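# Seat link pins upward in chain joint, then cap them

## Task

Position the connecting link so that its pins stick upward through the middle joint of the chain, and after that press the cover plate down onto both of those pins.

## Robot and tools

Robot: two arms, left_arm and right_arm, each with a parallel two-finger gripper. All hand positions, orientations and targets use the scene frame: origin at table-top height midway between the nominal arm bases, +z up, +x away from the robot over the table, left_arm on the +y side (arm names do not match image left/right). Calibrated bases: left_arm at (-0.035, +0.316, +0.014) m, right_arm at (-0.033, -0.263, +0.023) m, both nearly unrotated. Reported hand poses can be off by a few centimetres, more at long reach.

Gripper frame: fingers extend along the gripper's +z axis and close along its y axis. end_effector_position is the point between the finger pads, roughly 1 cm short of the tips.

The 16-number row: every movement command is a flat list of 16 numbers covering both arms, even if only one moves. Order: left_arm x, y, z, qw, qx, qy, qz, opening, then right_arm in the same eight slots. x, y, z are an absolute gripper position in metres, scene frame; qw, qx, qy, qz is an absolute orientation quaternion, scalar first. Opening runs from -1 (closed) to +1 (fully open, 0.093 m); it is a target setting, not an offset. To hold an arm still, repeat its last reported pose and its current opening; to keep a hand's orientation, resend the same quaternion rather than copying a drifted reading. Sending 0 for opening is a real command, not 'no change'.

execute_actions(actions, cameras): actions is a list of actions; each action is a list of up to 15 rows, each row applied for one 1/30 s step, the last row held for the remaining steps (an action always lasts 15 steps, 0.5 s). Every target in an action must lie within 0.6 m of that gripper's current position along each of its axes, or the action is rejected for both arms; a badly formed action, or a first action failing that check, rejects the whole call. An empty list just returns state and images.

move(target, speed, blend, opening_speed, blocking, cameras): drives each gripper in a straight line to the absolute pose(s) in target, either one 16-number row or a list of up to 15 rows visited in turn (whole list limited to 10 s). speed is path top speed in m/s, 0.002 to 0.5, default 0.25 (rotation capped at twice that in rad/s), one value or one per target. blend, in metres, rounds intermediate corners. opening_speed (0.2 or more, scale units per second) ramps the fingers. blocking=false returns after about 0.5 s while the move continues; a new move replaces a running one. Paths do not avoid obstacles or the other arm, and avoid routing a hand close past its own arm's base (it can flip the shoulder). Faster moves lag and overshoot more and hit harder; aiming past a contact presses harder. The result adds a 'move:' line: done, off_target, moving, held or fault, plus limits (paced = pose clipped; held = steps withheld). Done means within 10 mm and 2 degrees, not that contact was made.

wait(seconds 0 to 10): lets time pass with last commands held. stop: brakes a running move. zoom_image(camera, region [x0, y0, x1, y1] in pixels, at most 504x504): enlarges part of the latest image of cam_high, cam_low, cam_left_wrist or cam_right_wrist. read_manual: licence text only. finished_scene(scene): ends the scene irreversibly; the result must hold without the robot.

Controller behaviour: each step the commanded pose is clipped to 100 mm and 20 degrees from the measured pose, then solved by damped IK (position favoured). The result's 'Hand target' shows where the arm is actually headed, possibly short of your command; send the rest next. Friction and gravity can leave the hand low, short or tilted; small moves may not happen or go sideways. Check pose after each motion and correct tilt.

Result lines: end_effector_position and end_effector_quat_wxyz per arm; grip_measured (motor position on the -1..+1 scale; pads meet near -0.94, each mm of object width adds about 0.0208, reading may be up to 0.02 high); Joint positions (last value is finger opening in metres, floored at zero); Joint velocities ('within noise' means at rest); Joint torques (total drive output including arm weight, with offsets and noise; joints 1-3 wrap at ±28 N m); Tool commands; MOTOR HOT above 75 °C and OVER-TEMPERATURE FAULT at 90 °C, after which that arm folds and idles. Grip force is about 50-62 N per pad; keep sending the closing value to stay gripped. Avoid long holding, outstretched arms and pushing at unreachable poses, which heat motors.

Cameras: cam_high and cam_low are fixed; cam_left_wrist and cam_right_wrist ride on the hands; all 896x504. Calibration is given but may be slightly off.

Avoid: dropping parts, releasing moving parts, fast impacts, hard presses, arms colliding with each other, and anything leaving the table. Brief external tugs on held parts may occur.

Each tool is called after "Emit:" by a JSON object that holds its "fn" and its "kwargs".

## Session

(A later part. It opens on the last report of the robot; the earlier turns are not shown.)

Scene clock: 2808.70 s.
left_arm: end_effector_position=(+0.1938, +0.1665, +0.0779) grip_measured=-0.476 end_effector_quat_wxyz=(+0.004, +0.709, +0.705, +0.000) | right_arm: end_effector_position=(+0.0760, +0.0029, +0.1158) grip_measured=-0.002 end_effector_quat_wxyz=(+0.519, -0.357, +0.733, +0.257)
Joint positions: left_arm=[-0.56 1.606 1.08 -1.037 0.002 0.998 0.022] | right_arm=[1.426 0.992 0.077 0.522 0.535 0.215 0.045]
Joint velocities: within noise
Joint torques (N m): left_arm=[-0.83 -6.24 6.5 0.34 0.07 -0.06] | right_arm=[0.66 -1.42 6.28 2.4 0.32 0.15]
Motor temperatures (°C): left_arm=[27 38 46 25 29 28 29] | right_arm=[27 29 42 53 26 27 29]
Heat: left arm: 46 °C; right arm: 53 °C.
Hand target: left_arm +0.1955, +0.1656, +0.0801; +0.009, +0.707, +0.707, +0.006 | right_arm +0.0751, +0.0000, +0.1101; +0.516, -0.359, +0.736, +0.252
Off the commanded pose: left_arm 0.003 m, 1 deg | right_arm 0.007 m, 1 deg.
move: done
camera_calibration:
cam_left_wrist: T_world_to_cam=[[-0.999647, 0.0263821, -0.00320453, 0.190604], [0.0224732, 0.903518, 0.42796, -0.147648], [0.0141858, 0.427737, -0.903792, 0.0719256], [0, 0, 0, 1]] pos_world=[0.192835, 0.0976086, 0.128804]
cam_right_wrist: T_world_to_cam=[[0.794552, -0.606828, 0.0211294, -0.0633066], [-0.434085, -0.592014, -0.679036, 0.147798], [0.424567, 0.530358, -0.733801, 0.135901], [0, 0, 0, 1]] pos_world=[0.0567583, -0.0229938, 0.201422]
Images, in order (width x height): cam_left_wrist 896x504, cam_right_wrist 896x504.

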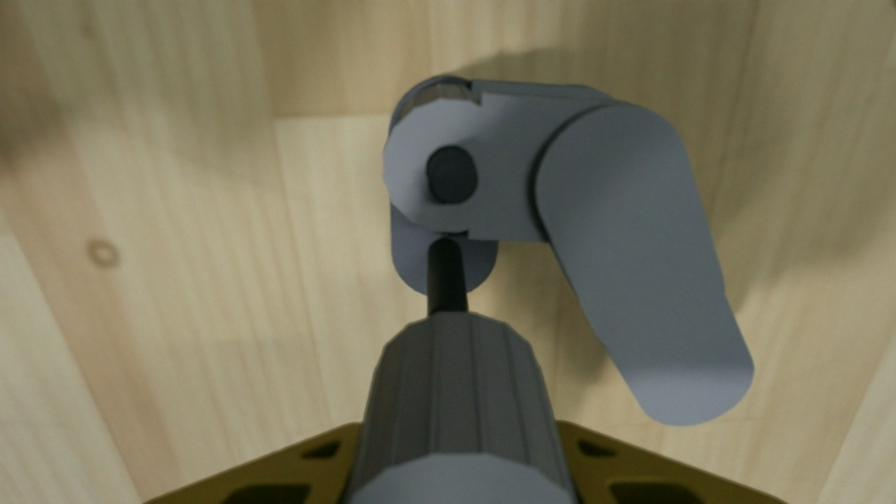

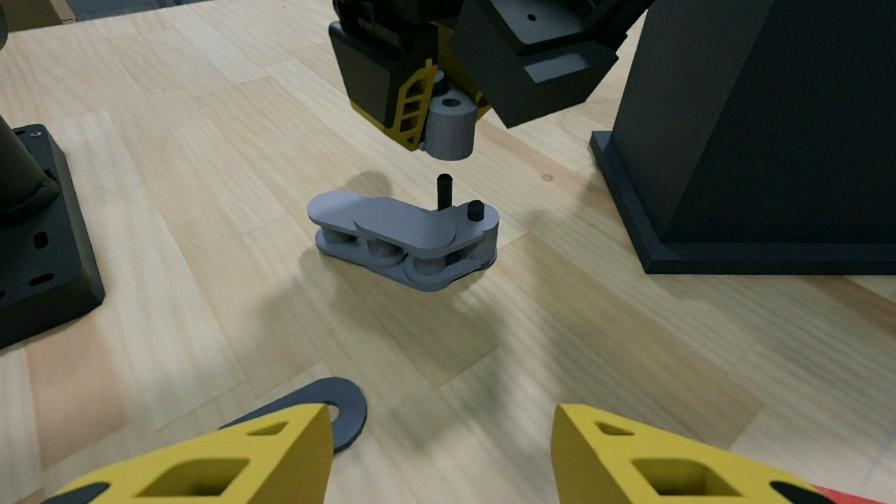

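Emit:
{"fn": "move", "kwargs": {"target": [[0.1955,0.1665,0.069,0.006,0.7071,0.7071,0.006,-0.6,0.075,0.0,0.11,0.516,-0.359,0.736,0.252,0.0]], "speed": 0.06, "cameras": ["cam_left_wrist","cam_right_wrist"]}}

Emit:
{"fn": "zoom_image", "kwargs": {"camera": "cam_right_wrist", "region": [390, 100, 530, 220]}}

Emit:
{"fn": "zoom_image", "kwargs": {"camera": "cam_left_wrist", "region": [340, 60, 620, 504]}}

Scene clock: 2862.40 s.
left_arm: end_effector_position=(+0.1935, +0.1668, +0.0675) grip_measured=-0.476 end_effector_quat_wxyz=(+0.003, +0.709, +0.706, +0.000) | right_arm: end_effector_position=(+0.0760, +0.0030, +0.1159) grip_measured=-0.002 end_effector_quat_wxyz=(+0.519, -0.357, +0.733, +0.257)
Joint positions: left_arm=[-0.56 1.619 1.051 -0.998 0.002 0.997 0.022] | right_arm=[1.426 0.992 0.077 0.522 0.535 0.215 0.045]
Joint velocities: within noise
Joint torques (N m): left_arm=[-0.72 -6.02 6.43 0.32 0.07 -0.06] | right_arm=[0.57 -1.24 6.22 2.41 0.32 0.19]
Motor temperatures (°C): left_arm=[27 37 47 25 29 28 30] | right_arm=[27 29 40 51 26 27 29]
Heat: left arm: 47 °C; right arm: 51 °C.
Hand target: left_arm +0.1955, +0.1664, +0.0691; +0.006, +0.707, +0.707, +0.006 | right_arm +0.0751, +0.0000, +0.1102; +0.516, -0.359, +0.736, +0.252
Off the commanded pose: left_arm 0.003 m, 1 deg | right_arm 0.007 m, 1 deg.
move: done
camera_calibration:
cam_left_wrist: T_world_to_cam=[[-0.999672, 0.0256226, -0.000601389, 0.190151], [0.0228819, 0.902823, 0.429403, -0.143495], [0.0115454, 0.429248, -0.903113, 0.0627009], [0, 0, 0, 1]] pos_world=[0.192648, 0.097764, 0.118357]
cam_right_wrist: T_world_to_cam=[[0.794551, -0.606836, 0.020925, -0.0632674], [-0.434062, -0.591756, -0.679275, 0.147896], [0.424591, 0.530636, -0.733585, 0.135912], [0, 0, 0, 1]] pos_world=[0.0567583, -0.0229945, 0.201488]
Images, in order (width x height): cam_left_wrist 896x504, cam_right_wrist 896x504.

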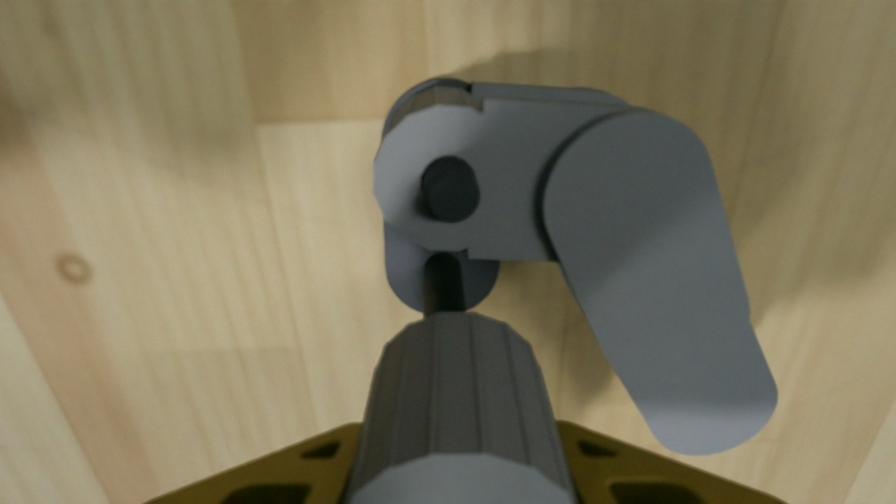

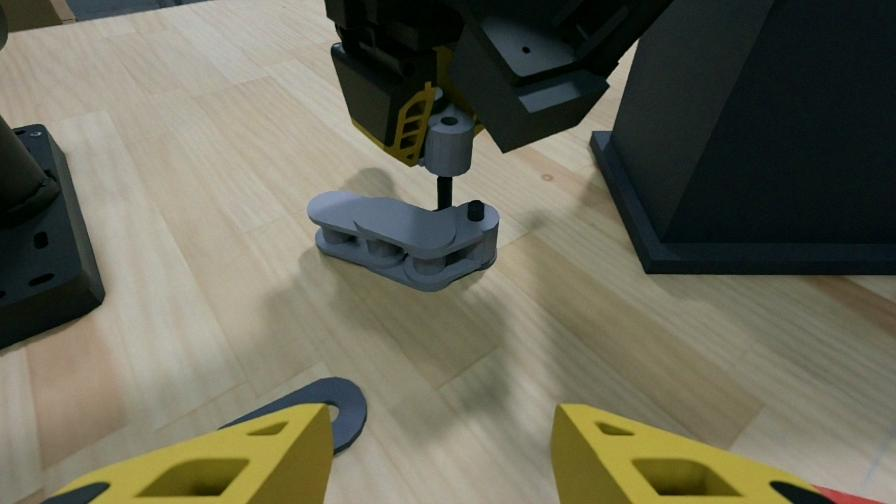

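Scaled by 3.600 from the camera's 896x504 image, which has a finer 1280x720 frame.

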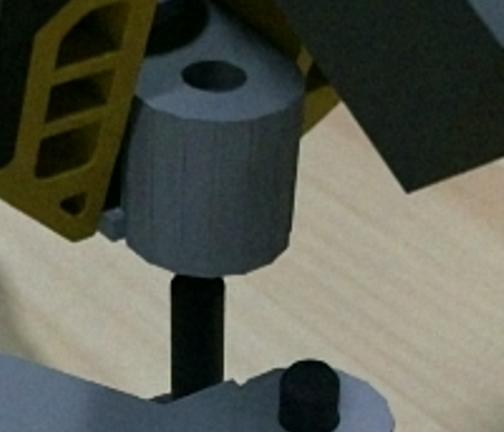

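Scaled by 1.135 from the camera's 896x504 image, which has a finer 1280x720 frame.

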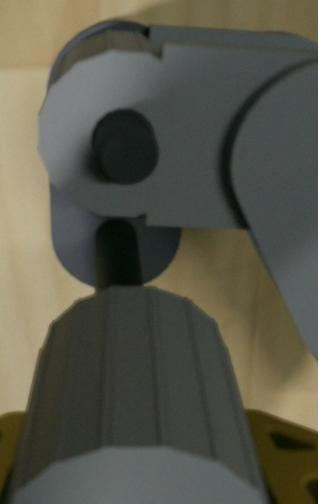

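Emit:
{"fn": "execute_actions", "kwargs": {"actions": []}}

Emit:
{"fn": "zoom_image", "kwargs": {"camera": "cam_right_wrist", "region": [390, 100, 530, 220]}}

Emit:
{"fn": "zoom_image", "kwargs": {"camera": "cam_left_wrist", "region": [360, 220, 540, 360]}}

Scene clock: 2892.60 s.
left_arm: end_effector_position=(+0.1936, +0.1667, +0.0675) grip_measured=-0.476 end_effector_quat_wxyz=(+0.003, +0.709, +0.706, +0.000) | right_arm: end_effector_position=(+0.0760, +0.0030, +0.1159) grip_measured=-0.002 end_effector_quat_wxyz=(+0.519, -0.357, +0.733, +0.257)
Joint positions: left_arm=[-0.56 1.619 1.051 -0.997 0.002 0.997 0.022] | right_arm=[1.426 0.992 0.077 0.522 0.535 0.215 0.045]
Joint velocities: within noise
Joint torques (N m): left_arm=[-0.7 -6.05 6.52 0.34 0.05 -0.05] | right_arm=[0.59 -1.35 6.28 2.36 0.34 0.19]
Motor temperatures (°C): left_arm=[27 38 46 25 29 28 30] | right_arm=[27 28 40 51 26 27 29]
Heat: left arm: 46 °C; right arm: 51 °C.
Hand target: left_arm +0.1955, +0.1664, +0.0691; +0.006, +0.707, +0.707, +0.006 | right_arm +0.0751, +0.0000, +0.1102; +0.516, -0.359, +0.736, +0.252
Tool commands: left_gripper/opening=-0.6 right_gripper/opening=+0.0
Off the commanded pose: left_arm 0.002 m, 1 deg | right_arm 0.007 m, 1 deg.
camera_calibration:
cam_left_wrist: T_world_to_cam=[[-0.999671, 0.0256222, -0.00125108, 0.190353], [0.0226076, 0.903002, 0.429042, -0.14336], [0.0121227, 0.428872, -0.903284, 0.0627059], [0, 0, 0, 1]] pos_world=[0.192771, 0.0976842, 0.118387]
cam_right_wrist: T_world_to_cam=[[0.794551, -0.606836, 0.020925, -0.0632674], [-0.434062, -0.591756, -0.679275, 0.147896], [0.424591, 0.530636, -0.733585, 0.135912], [0, 0, 0, 1]] pos_world=[0.0567583, -0.0229945, 0.201488]

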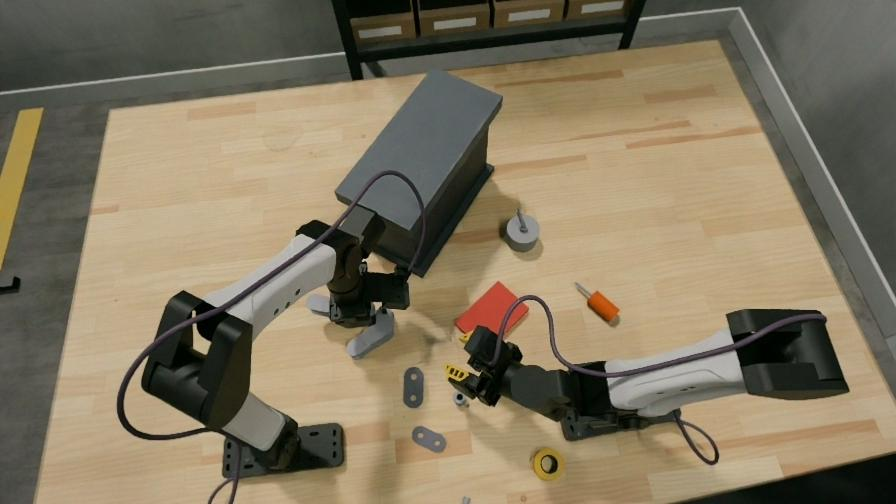

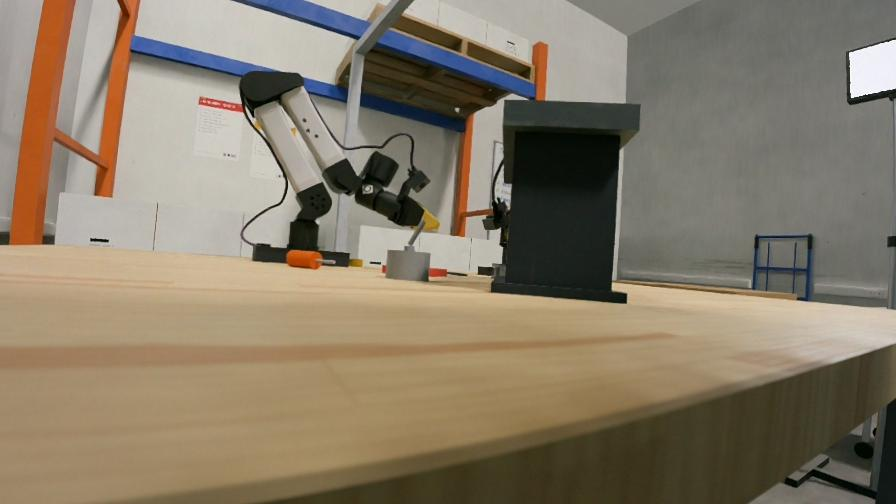

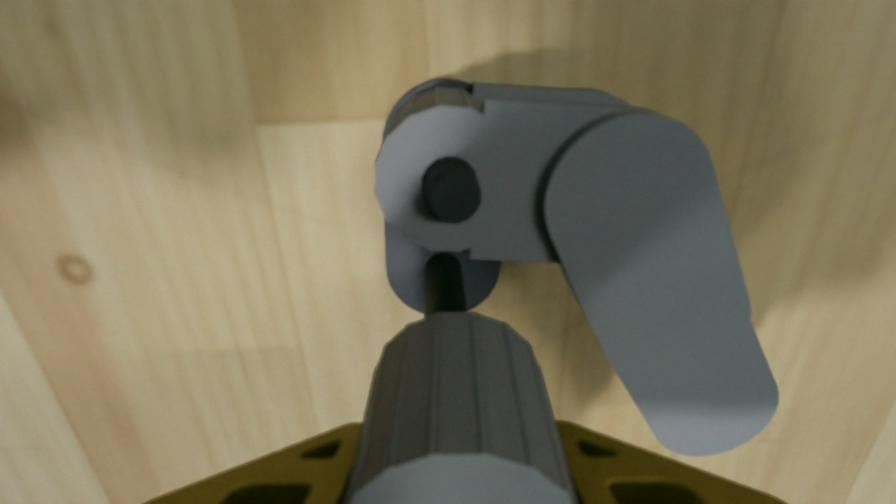

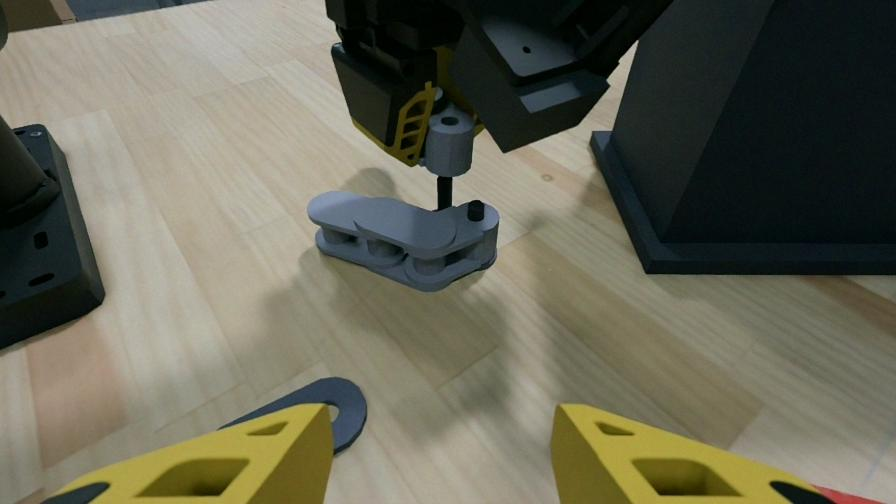

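Scaled by 3.600 from the camera's 896x504 image, which has a finer 1280x720 frame.

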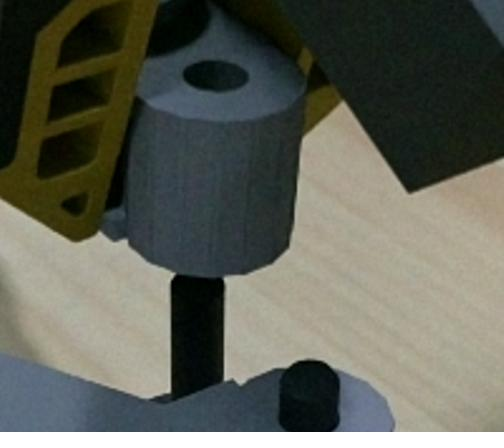

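Scaled by 2.800 from the camera's 896x504 image, which has a finer 1280x720 frame.

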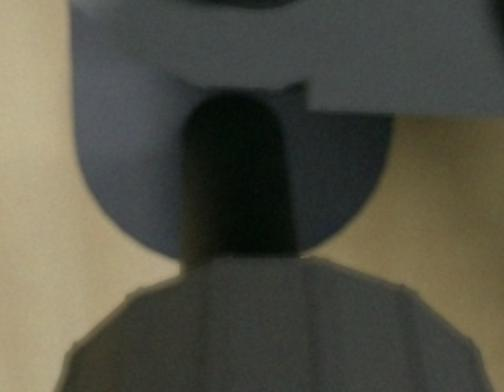

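Emit:
{"fn": "move", "kwargs": {"target": [[0.1955,0.1695,0.079,0.0154,0.7071,0.7071,0.0154,-0.6,0.075,0.0,0.11,0.516,-0.359,0.736,0.252,0.0],[0.1965,0.1693,0.0695,0.0154,0.7071,0.7071,0.0154,-0.6,0.075,0.0,0.11,0.516,-0.359,0.736,0.252,0.0]], "speed": 0.03, "cameras": ["cam_left_wrist","cam_right_wrist"]}}

Emit:
{"fn": "zoom_image", "kwargs": {"camera": "cam_right_wrist", "region": [390, 100, 530, 220]}}

Emit:
{"fn": "zoom_image", "kwargs": {"camera": "cam_left_wrist", "region": [360, 220, 540, 360]}}

Scene clock: 2967.17 s.
left_arm: end_effector_position=(+0.1918, +0.1678, +0.0634) grip_measured=-0.476 end_effector_quat_wxyz=(+0.004, +0.709, +0.706, +0.000) | right_arm: end_effector_position=(+0.0760, +0.0030, +0.1159) grip_measured=-0.002 end_effector_quat_wxyz=(+0.519, -0.357, +0.733, +0.257)
Joint positions: left_arm=[-0.56 1.614 1.029 -0.977 0.002 0.997 0.022] | right_arm=[1.426 0.992 0.077 0.522 0.535 0.215 0.045]
Joint velocities: within noise
Joint torques (N m): left_arm=[-0.54 -7.53 6.39 0.36 -0.09 -0.03] | right_arm=[0.59 -1.42 6.26 2.4 0.36 0.19]
Motor temperatures (°C): left_arm=[27 38 45 25 29 28 30] | right_arm=[27 28 40 51 26 27 29]
Heat: left arm: 45 °C; right arm: 51 °C.
Hand target: left_arm +0.1964, +0.1693, +0.0696; +0.015, +0.707, +0.707, +0.015 | right_arm +0.0751, +0.0000, +0.1102; +0.516, -0.359, +0.736, +0.252
Off the commanded pose: left_arm 0.008 m, 2 deg | right_arm 0.007 m, 1 deg.
move: done
camera_calibration:
cam_left_wrist: T_world_to_cam=[[-0.999666, 0.0256187, -0.00352497, 0.188684], [0.0216491, 0.903626, 0.427774, -0.142442], [0.0141443, 0.427555, -0.903879, 0.0583863], [0, 0, 0, 1]] pos_world=[0.190879, 0.0989168, 0.114372]
cam_right_wrist: T_world_to_cam=[[0.794551, -0.606836, 0.020925, -0.0632674], [-0.434062, -0.591756, -0.679275, 0.147896], [0.424591, 0.530636, -0.733585, 0.135912], [0, 0, 0, 1]] pos_world=[0.0567583, -0.0229945, 0.201488]
Images, in order (width x height): cam_left_wrist 896x504, cam_right_wrist 896x504.

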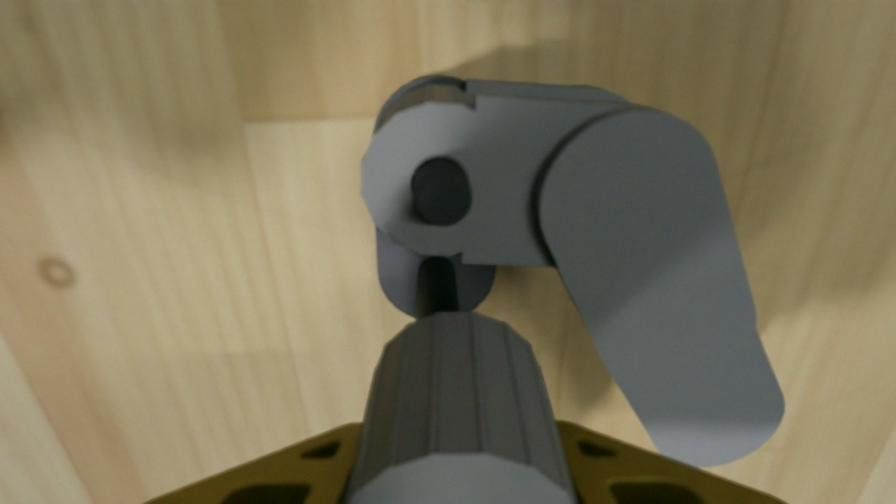

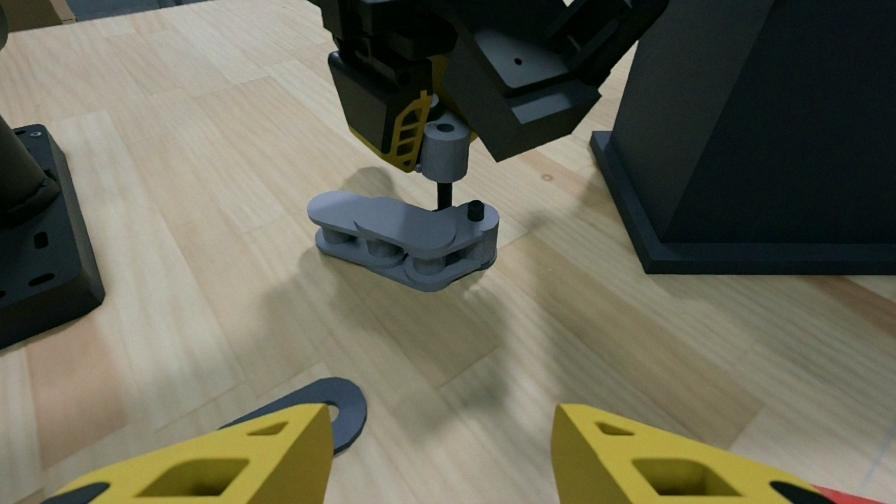

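Scaled by 3.600 from the camera's 896x504 image, which has a finer 1280x720 frame.

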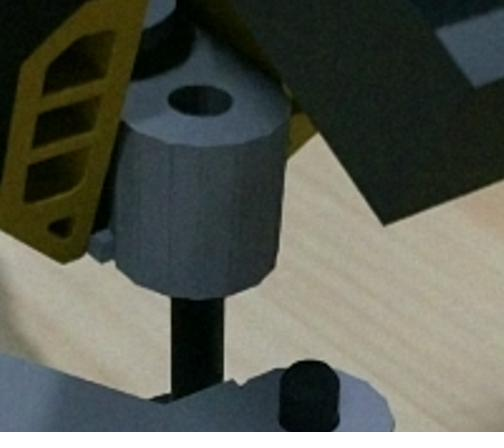

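Scaled by 2.800 from the camera's 896x504 image, which has a finer 1280x720 frame.

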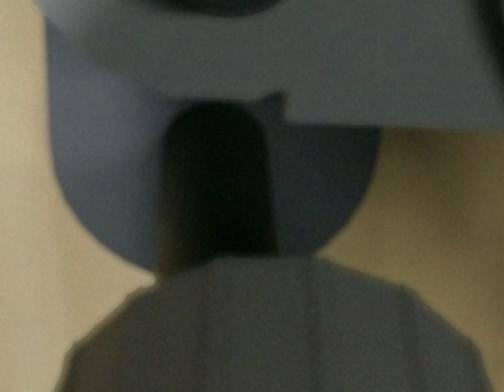

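Emit:
{"fn": "move", "kwargs": {"target": [0.1965,0.1693,0.0695,0.0154,0.7071,0.7071,0.0154,-0.6,0.021,0.072,0.115,0.5617,-0.1703,0.801,0.1197,0.0], "speed": 0.08, "cameras": ["cam_high","cam_left_wrist","cam_right_wrist"]}}

Scene clock: 3090.70 s.
left_arm: end_effector_position=(+0.1921, +0.1677, +0.0634) grip_measured=-0.476 end_effector_quat_wxyz=(+0.005, +0.709, +0.706, +0.000) | right_arm: end_effector_position=(+0.0244, +0.0671, +0.1127) grip_measured=-0.002 end_effector_quat_wxyz=(+0.559, -0.171, +0.803, +0.117)
Joint positions: left_arm=[-0.56 1.614 1.029 -0.975 0.002 0.997 0.022] | right_arm=[1.827 1.728 0.829 -0.405 1.203 1.281 0.045]
Joint velocities: within noise
Joint torques (N m): left_arm=[-0.53 -7.49 6.37 0.35 -0.07 -0.05] | right_arm=[0.46 -6.31 8.46 0.67 0.78 0.22]
Motor temperatures (°C): left_arm=[27 41 45 25 29 28 31] | right_arm=[27 28 39 50 26 27 29]
Heat: left arm: 45 °C; right arm: 50 °C.
Hand target: left_arm +0.1964, +0.1692, +0.0695; +0.015, +0.707, +0.707, +0.015 | right_arm +0.0211, +0.0719, +0.1150; +0.562, -0.171, +0.801, +0.120
Off the commanded pose: left_arm 0.008 m, 2 deg | right_arm 0.006 m, 0 deg.
move: done
camera_calibration:
cam_left_wrist: T_world_to_cam=[[-0.999662, 0.0256162, -0.0044995, 0.188982], [0.0212392, 0.903893, 0.42723, -0.142243], [0.0150111, 0.42699, -0.904132, 0.0583944], [0, 0, 0, 1]] pos_world=[0.191063, 0.0987972, 0.114417]
cam_right_wrist: T_world_to_cam=[[0.412546, -0.910375, 0.031983, 0.0452037], [-0.671144, -0.327501, -0.665063, 0.147718], [0.615932, 0.252904, -0.746102, 0.136841], [0, 0, 0, 1]] pos_world=[-0.00379319, 0.0549225, 0.198893]
Images, in order (width x height): cam_high 896x504, cam_left_wrist 896x504, cam_right_wrist 896x504.

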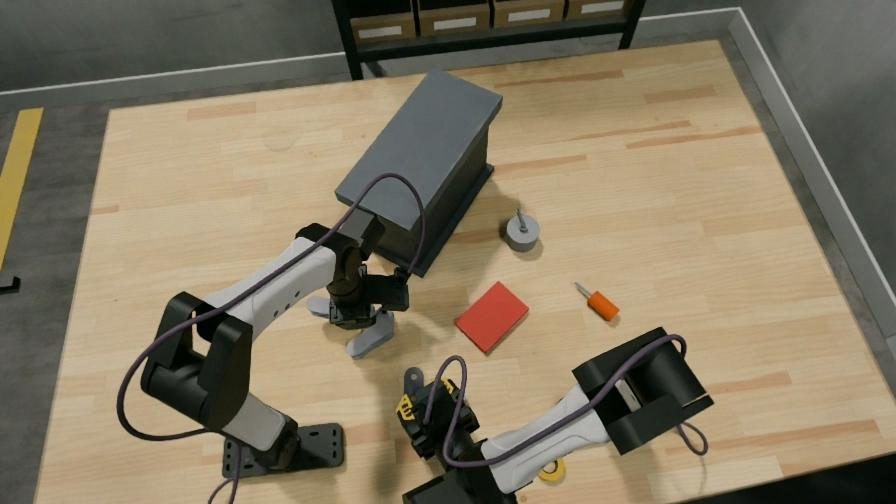

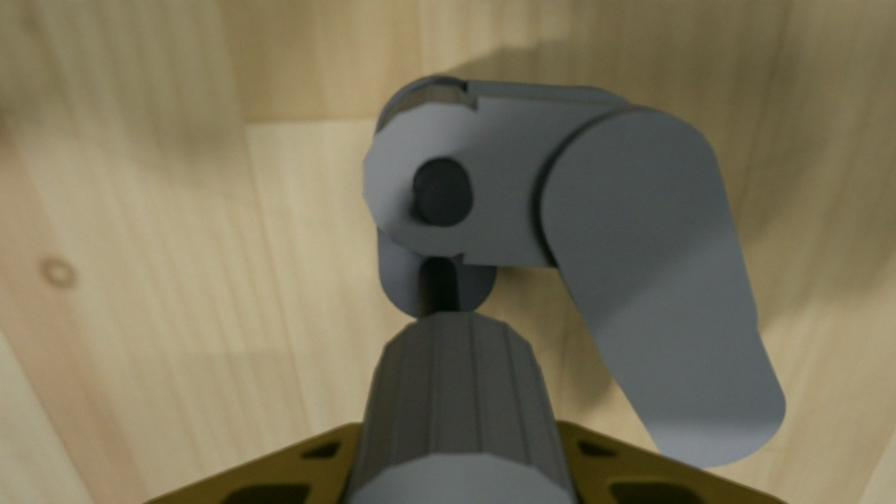

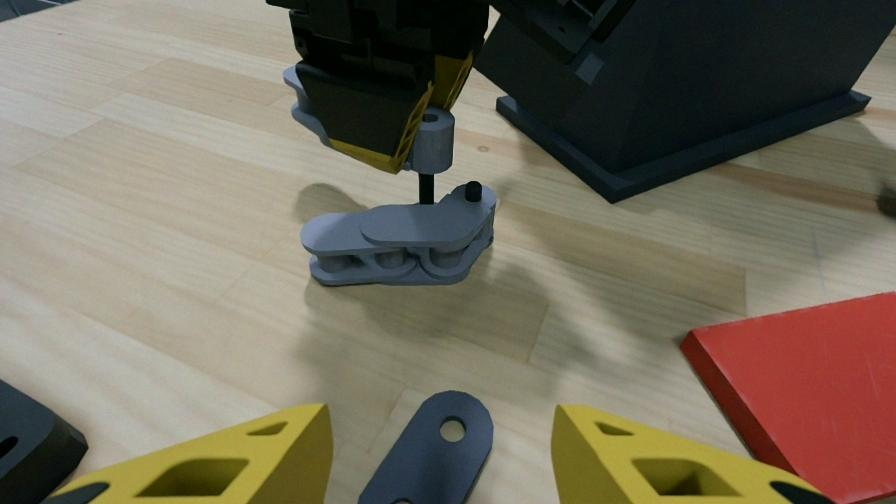

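Emit:
{"fn": "zoom_image", "kwargs": {"camera": "cam_right_wrist", "region": [370, 95, 510, 215]}}

Scaled by 3.600 from the camera's 896x504 image, which has a finer 1280x720 frame.

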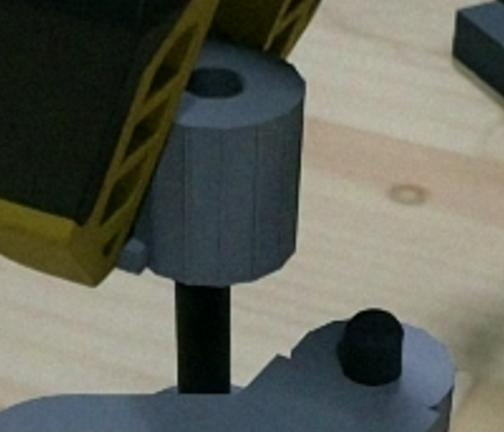

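Emit:
{"fn": "move", "kwargs": {"target": [[0.199,0.1725,0.084,0.0255,0.707,0.707,0.034,-0.6,0.021,0.072,0.115,0.5617,-0.1703,0.801,0.1197,0.0],[0.199,0.1725,0.069,0.0255,0.707,0.707,0.034,-0.6,0.021,0.072,0.115,0.5617,-0.1703,0.801,0.1197,0.0]], "speed": 0.03, "cameras": ["cam_left_wrist","cam_right_wrist"]}}

Emit:
{"fn": "zoom_image", "kwargs": {"camera": "cam_right_wrist", "region": [370, 95, 510, 215]}}

Emit:
{"fn": "zoom_image", "kwargs": {"camera": "cam_left_wrist", "region": [360, 220, 540, 360]}}

Scene clock: 3124.97 s.
left_arm: end_effector_position=(+0.1946, +0.1721, +0.0640) grip_measured=-0.476 end_effector_quat_wxyz=(+0.016, +0.708, +0.706, +0.018) | right_arm: end_effector_position=(+0.0245, +0.0668, +0.1126) grip_measured=-0.002 end_effector_quat_wxyz=(+0.559, -0.171, +0.803, +0.116)
Joint positions: left_arm=[-0.56 1.587 1.002 -0.947 -0.029 0.996 0.022] | right_arm=[1.827 1.728 0.829 -0.407 1.203 1.283 0.045]
Joint velocities: within noise
Joint torques (N m): left_arm=[-1.03 -6.94 6.5 0.45 -0.11 -0.08] | right_arm=[0.44 -6.41 8.49 0.62 0.78 0.21]
Motor temperatures (°C): left_arm=[27 41 45 25 29 28 31] | right_arm=[27 31 41 45 26 27 29]
Heat: left arm: 45 °C; right arm: 45 °C.
Hand target: left_arm +0.1989, +0.1724, +0.0691; +0.026, +0.706, +0.707, +0.034 | right_arm +0.0211, +0.0718, +0.1149; +0.561, -0.171, +0.801, +0.120
Off the commanded pose: left_arm 0.007 m, 2 deg | right_arm 0.007 m, 1 deg.
move: done
camera_calibration:
cam_left_wrist: T_world_to_cam=[[-0.998715, 0.0239795, -0.0446496, 0.194068], [0.00209576, 0.899772, 0.436355, -0.14266], [0.0506381, 0.4357, -0.898666, 0.0481828], [0, 0, 0, 1]] pos_world=[0.191678, 0.102715, 0.114216]
cam_right_wrist: T_world_to_cam=[[0.411944, -0.910631, 0.032469, 0.0448881], [-0.67137, -0.327415, -0.664877, 0.147612], [0.616089, 0.252093, -0.746246, 0.136862], [0, 0, 0, 1]] pos_world=[-0.00370804, 0.0547051, 0.198819]
Images, in order (width x height): cam_left_wrist 896x504, cam_right_wrist 896x504.

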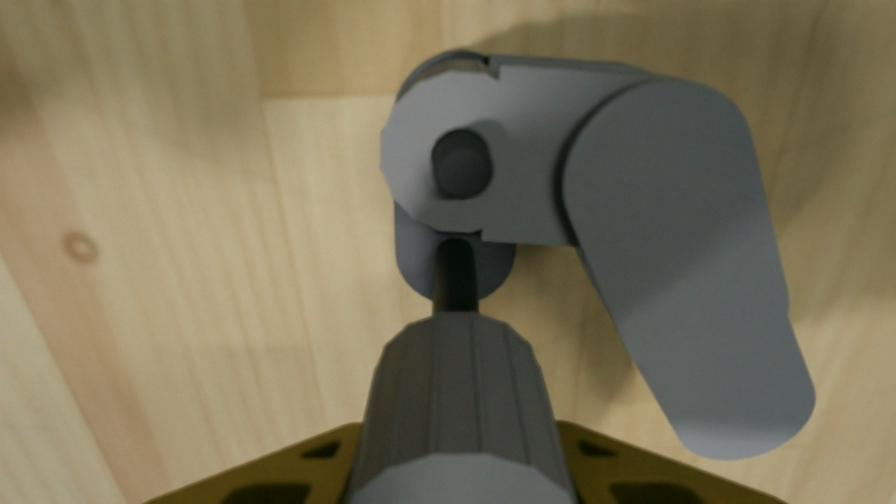

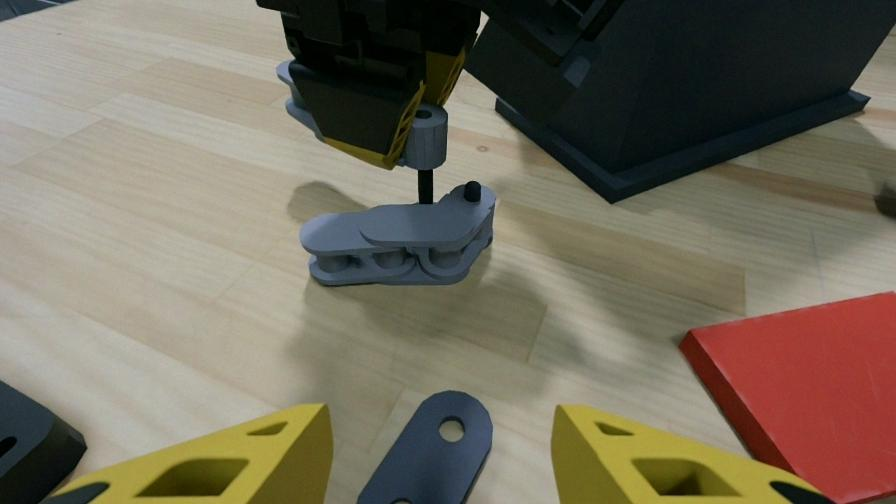

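Scaled by 3.600 from the camera's 896x504 image, which has a finer 1280x720 frame.

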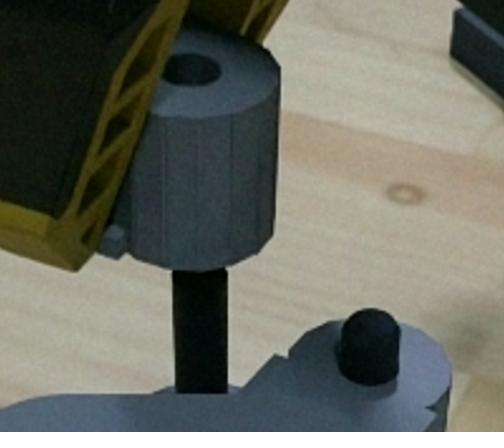

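Scaled by 2.800 from the camera's 896x504 image, which has a finer 1280x720 frame.

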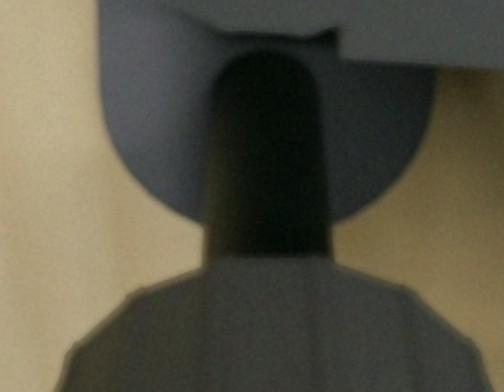

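Emit:
{"fn": "move", "kwargs": {"target": [[0.1962,0.1666,0.082,0.0255,0.707,0.707,0.034,-0.6,0.021,0.072,0.115,0.5617,-0.1703,0.801,0.1197,0.0],[0.1962,0.1666,0.068,0.0255,0.707,0.707,0.034,-0.6,0.021,0.072,0.115,0.5617,-0.1703,0.801,0.1197,0.0]], "speed": 0.03, "cameras": ["cam_left_wrist","cam_right_wrist"]}}

Emit:
{"fn": "zoom_image", "kwargs": {"camera": "cam_right_wrist", "region": [370, 95, 510, 215]}}

Emit:
{"fn": "zoom_image", "kwargs": {"camera": "cam_left_wrist", "region": [360, 220, 540, 360]}}

Scene clock: 3158.17 s.
left_arm: end_effector_position=(+0.1923, +0.1658, +0.0647) grip_measured=-0.476 end_effector_quat_wxyz=(+0.019, +0.708, +0.706, +0.019) | right_arm: end_effector_position=(+0.0245, +0.0668, +0.1126) grip_measured=-0.002 end_effector_quat_wxyz=(+0.559, -0.171, +0.803, +0.116)
Joint positions: left_arm=[-0.585 1.587 1.004 -0.945 -0.03 0.972 0.022] | right_arm=[1.827 1.728 0.829 -0.407 1.203 1.283 0.045]
Joint velocities: within noise
Joint torques (N m): left_arm=[-1.01 -6.43 6.34 0.45 -0.11 -0.06] | right_arm=[0.42 -6.2 8.36 0.66 0.72 0.21]
Motor temperatures (°C): left_arm=[27 40 46 25 29 28 31] | right_arm=[27 32 42 43 27 27 29]
Heat: left arm: 46 °C; right arm: 43 °C.
Hand target: left_arm +0.1962, +0.1666, +0.0681; +0.026, +0.706, +0.706, +0.034 | right_arm +0.0211, +0.0718, +0.1149; +0.561, -0.171, +0.801, +0.120
Off the commanded pose: left_arm 0.005 m, 2 deg | right_arm 0.007 m, 1 deg.
move: done
camera_calibration:
cam_left_wrist: T_world_to_cam=[[-0.998425, 0.024951, -0.0502413, 0.192138], [0.000673912, 0.900904, 0.434017, -0.137026], [0.0560918, 0.4333, -0.899502, 0.0510853], [0, 0, 0, 1]] pos_world=[0.189062, 0.0965177, 0.115076]
cam_right_wrist: T_world_to_cam=[[0.41194, -0.910619, 0.032848, 0.044796], [-0.671291, -0.327656, -0.664838, 0.147608], [0.616177, 0.251823, -0.746265, 0.136872], [0, 0, 0, 1]] pos_world=[-0.00370288, 0.0546892, 0.198807]
Images, in order (width x height): cam_left_wrist 896x504, cam_right_wrist 896x504.

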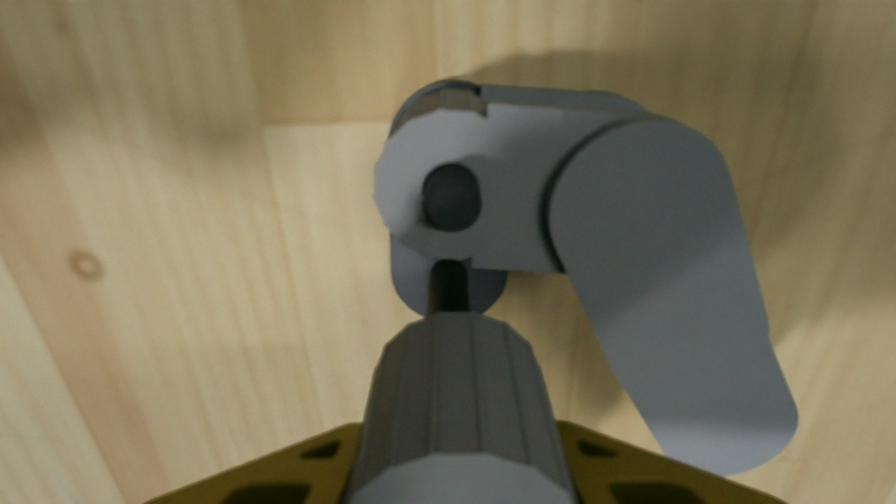

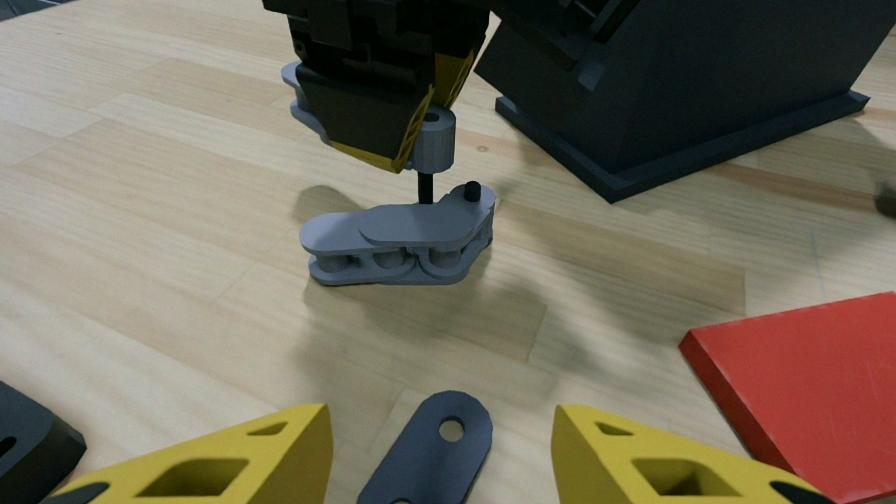

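Scaled by 3.600 from the camera's 896x504 image, which has a finer 1280x720 frame.

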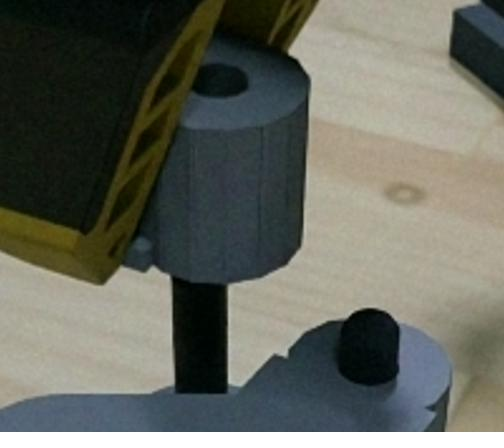

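Scaled by 2.800 from the camera's 896x504 image, which has a finer 1280x720 frame.

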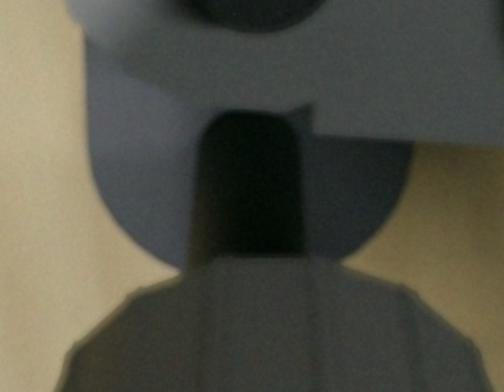

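Emit:
{"fn": "move", "kwargs": {"target": [[0.2003,0.1746,0.080,0.0255,0.707,0.707,0.034,-0.6,0.021,0.072,0.115,0.5617,-0.1703,0.801,0.1197,0.0],[0.2003,0.1746,0.067,0.0255,0.707,0.707,0.034,-0.6,0.021,0.072,0.115,0.5617,-0.1703,0.801,0.1197,0.0]], "speed": 0.03, "cameras": ["cam_left_wrist","cam_right_wrist"]}}

Emit:
{"fn": "zoom_image", "kwargs": {"camera": "cam_right_wrist", "region": [370, 95, 510, 215]}}

Emit:
{"fn": "zoom_image", "kwargs": {"camera": "cam_left_wrist", "region": [360, 220, 540, 360]}}

Scene clock: 3178.80 s.
left_arm: end_effector_position=(+0.1944, +0.1715, +0.0626) grip_measured=-0.476 end_effector_quat_wxyz=(+0.017, +0.706, +0.708, +0.019) | right_arm: end_effector_position=(+0.0245, +0.0668, +0.1126) grip_measured=-0.002 end_effector_quat_wxyz=(+0.559, -0.171, +0.803, +0.116)
Joint positions: left_arm=[-0.564 1.587 0.996 -0.939 -0.031 0.988 0.022] | right_arm=[1.827 1.728 0.829 -0.407 1.203 1.283 0.045]
Joint velocities: within noise
Joint torques (N m): left_arm=[0.21 -6.61 6.41 0.43 -0.09 0.08] | right_arm=[0.55 -6.28 8.47 0.65 0.74 0.22]
Motor temperatures (°C): left_arm=[27 40 44 25 29 28 31] | right_arm=[27 33 42 42 27 27 29]
Heat: left arm: 44 °C; right arm: 42 °C.
Hand target: left_arm +0.2002, +0.1746, +0.0671; +0.025, +0.706, +0.707, +0.034 | right_arm +0.0210, +0.0718, +0.1149; +0.561, -0.171, +0.801, +0.120
Off the commanded pose: left_arm 0.008 m, 2 deg | right_arm 0.007 m, 1 deg.
move: done
camera_calibration:
cam_left_wrist: T_world_to_cam=[[-0.998653, 0.0193288, -0.0481563, 0.19482], [-0.00362841, 0.899753, 0.436384, -0.140396], [0.0517635, 0.435971, -0.898471, 0.0470078], [0, 0, 0, 1]] pos_world=[0.191614, 0.102062, 0.112884]
cam_right_wrist: T_world_to_cam=[[0.41194, -0.910619, 0.032848, 0.044796], [-0.671291, -0.327656, -0.664838, 0.147608], [0.616177, 0.251823, -0.746265, 0.136872], [0, 0, 0, 1]] pos_world=[-0.00370288, 0.0546892, 0.198807]
Images, in order (width x height): cam_left_wrist 896x504, cam_right_wrist 896x504.

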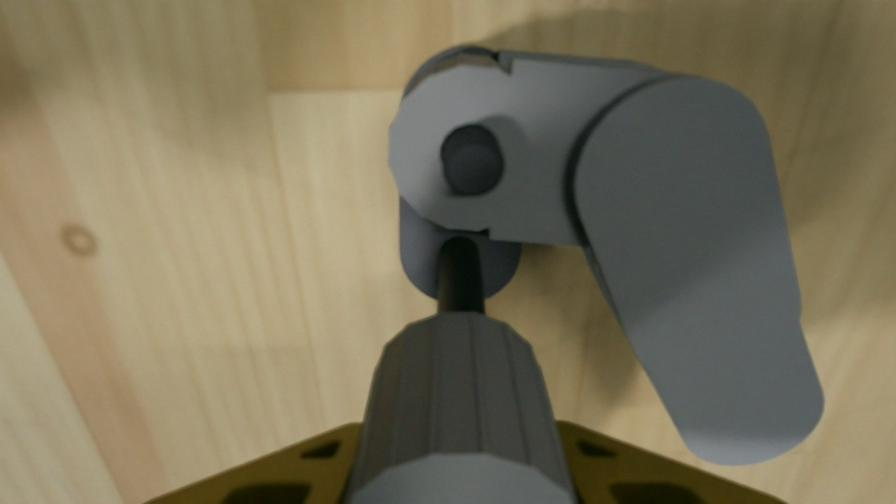

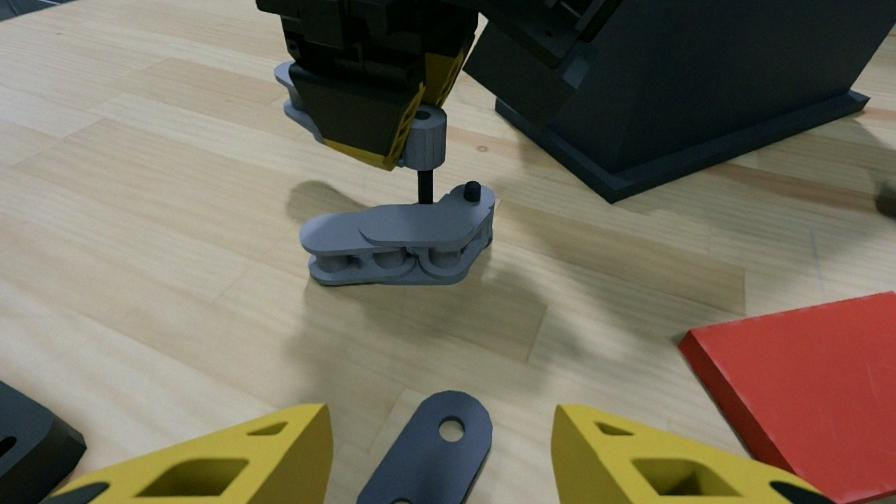

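Scaled by 3.600 from the camera's 896x504 image, which has a finer 1280x720 frame.

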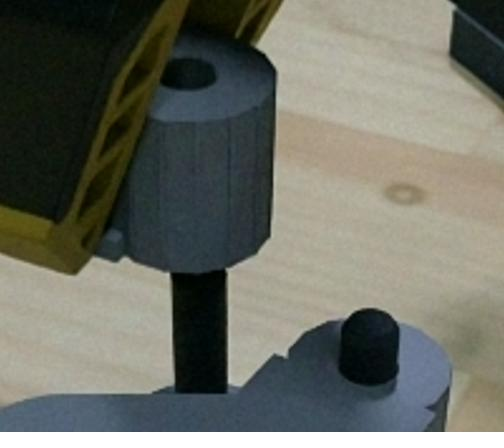

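Scaled by 2.800 from the camera's 896x504 image, which has a finer 1280x720 frame.

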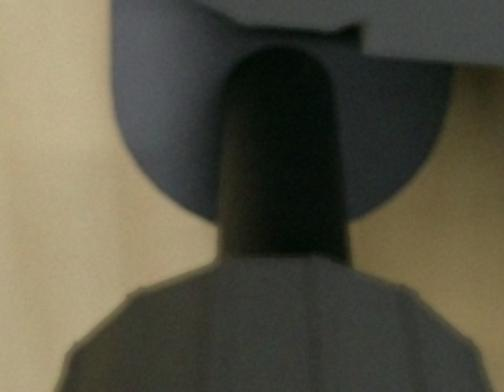

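Emit:
{"fn": "move", "kwargs": {"target": [[0.1973,0.1697,0.076,0.0255,0.707,0.707,0.034,-0.6,0.021,0.072,0.115,0.5617,-0.1703,0.801,0.1197,0.0],[0.1973,0.1697,0.067,0.0255,0.707,0.707,0.034,-0.6,0.021,0.072,0.115,0.5617,-0.1703,0.801,0.1197,0.0]], "speed": 0.03, "cameras": ["cam_left_wrist","cam_right_wrist"]}}

Emit:
{"fn": "zoom_image", "kwargs": {"camera": "cam_right_wrist", "region": [370, 95, 510, 215]}}

Emit:
{"fn": "zoom_image", "kwargs": {"camera": "cam_left_wrist", "region": [360, 220, 540, 360]}}

Scene clock: 3225.93 s.
left_arm: end_effector_position=(+0.1929, +0.1694, +0.0626) grip_measured=-0.476 end_effector_quat_wxyz=(+0.017, +0.708, +0.706, +0.019) | right_arm: end_effector_position=(+0.0245, +0.0668, +0.1126) grip_measured=-0.002 end_effector_quat_wxyz=(+0.559, -0.171, +0.803, +0.116)
Joint positions: left_arm=[-0.573 1.587 0.996 -0.94 -0.031 0.984 0.022] | right_arm=[1.827 1.728 0.829 -0.407 1.203 1.283 0.045]
Joint velocities: within noise
Joint torques (N m): left_arm=[-0.92 -6.64 6.54 0.44 -0.11 -0.06] | right_arm=[0.64 -6.13 8.44 0.66 0.77 0.18]
Motor temperatures (°C): left_arm=[27 40 46 26 29 28 31] | right_arm=[27 33 43 40 27 27 29]
Heat: left arm: 46 °C; right arm: 43 °C.
Hand target: left_arm +0.1973, +0.1697, +0.0671; +0.026, +0.706, +0.707, +0.034 | right_arm +0.0210, +0.0718, +0.1149; +0.561, -0.171, +0.801, +0.120
Off the commanded pose: left_arm 0.006 m, 2 deg | right_arm 0.007 m, 1 deg.
move: done
camera_calibration:
cam_left_wrist: T_world_to_cam=[[-0.998546, 0.0250585, -0.0477325, 0.192336], [0.00168997, 0.899521, 0.436874, -0.139594], [0.0538838, 0.436158, -0.898255, 0.0475093], [0, 0, 0, 1]] pos_world=[0.189732, 0.100027, 0.112841]
cam_right_wrist: T_world_to_cam=[[0.41194, -0.910619, 0.032848, 0.044796], [-0.671291, -0.327656, -0.664838, 0.147608], [0.616177, 0.251823, -0.746265, 0.136872], [0, 0, 0, 1]] pos_world=[-0.00370288, 0.0546892, 0.198807]
Images, in order (width x height): cam_left_wrist 896x504, cam_right_wrist 896x504.

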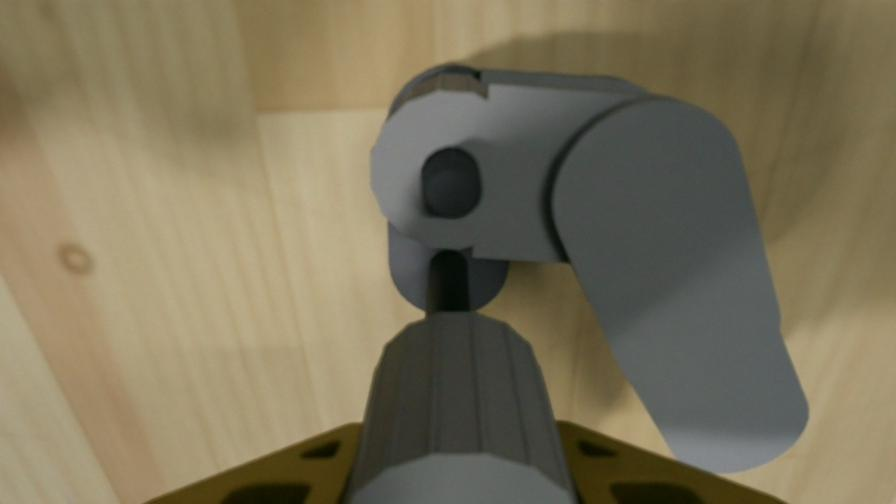

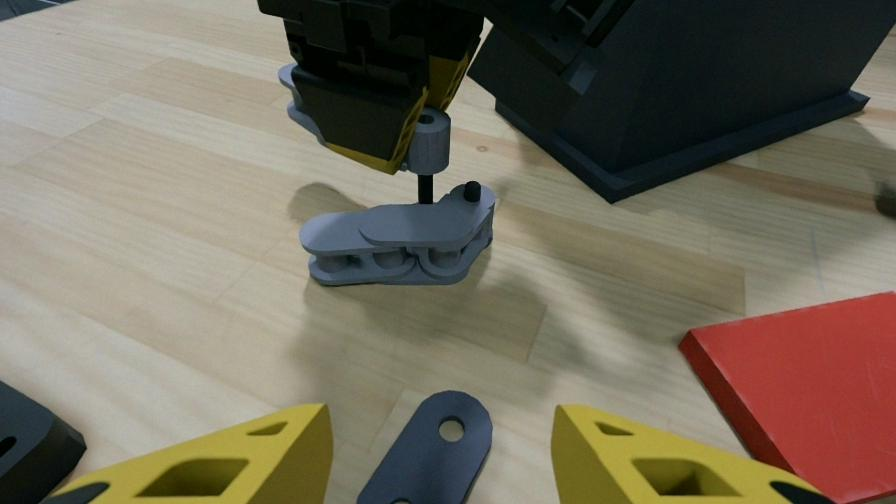

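Scaled by 3.600 from the camera's 896x504 image, which has a finer 1280x720 frame.

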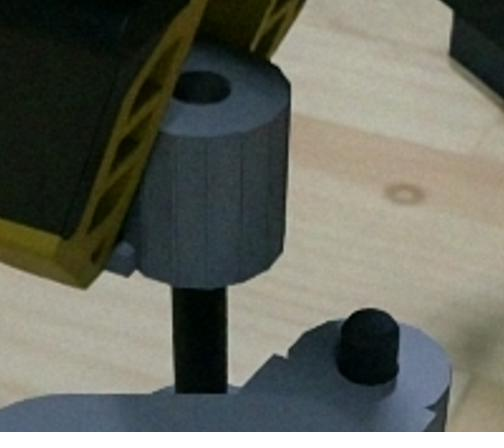

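Scaled by 2.800 from the camera's 896x504 image, which has a finer 1280x720 frame.

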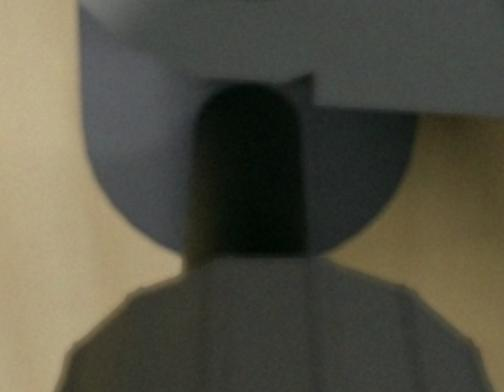

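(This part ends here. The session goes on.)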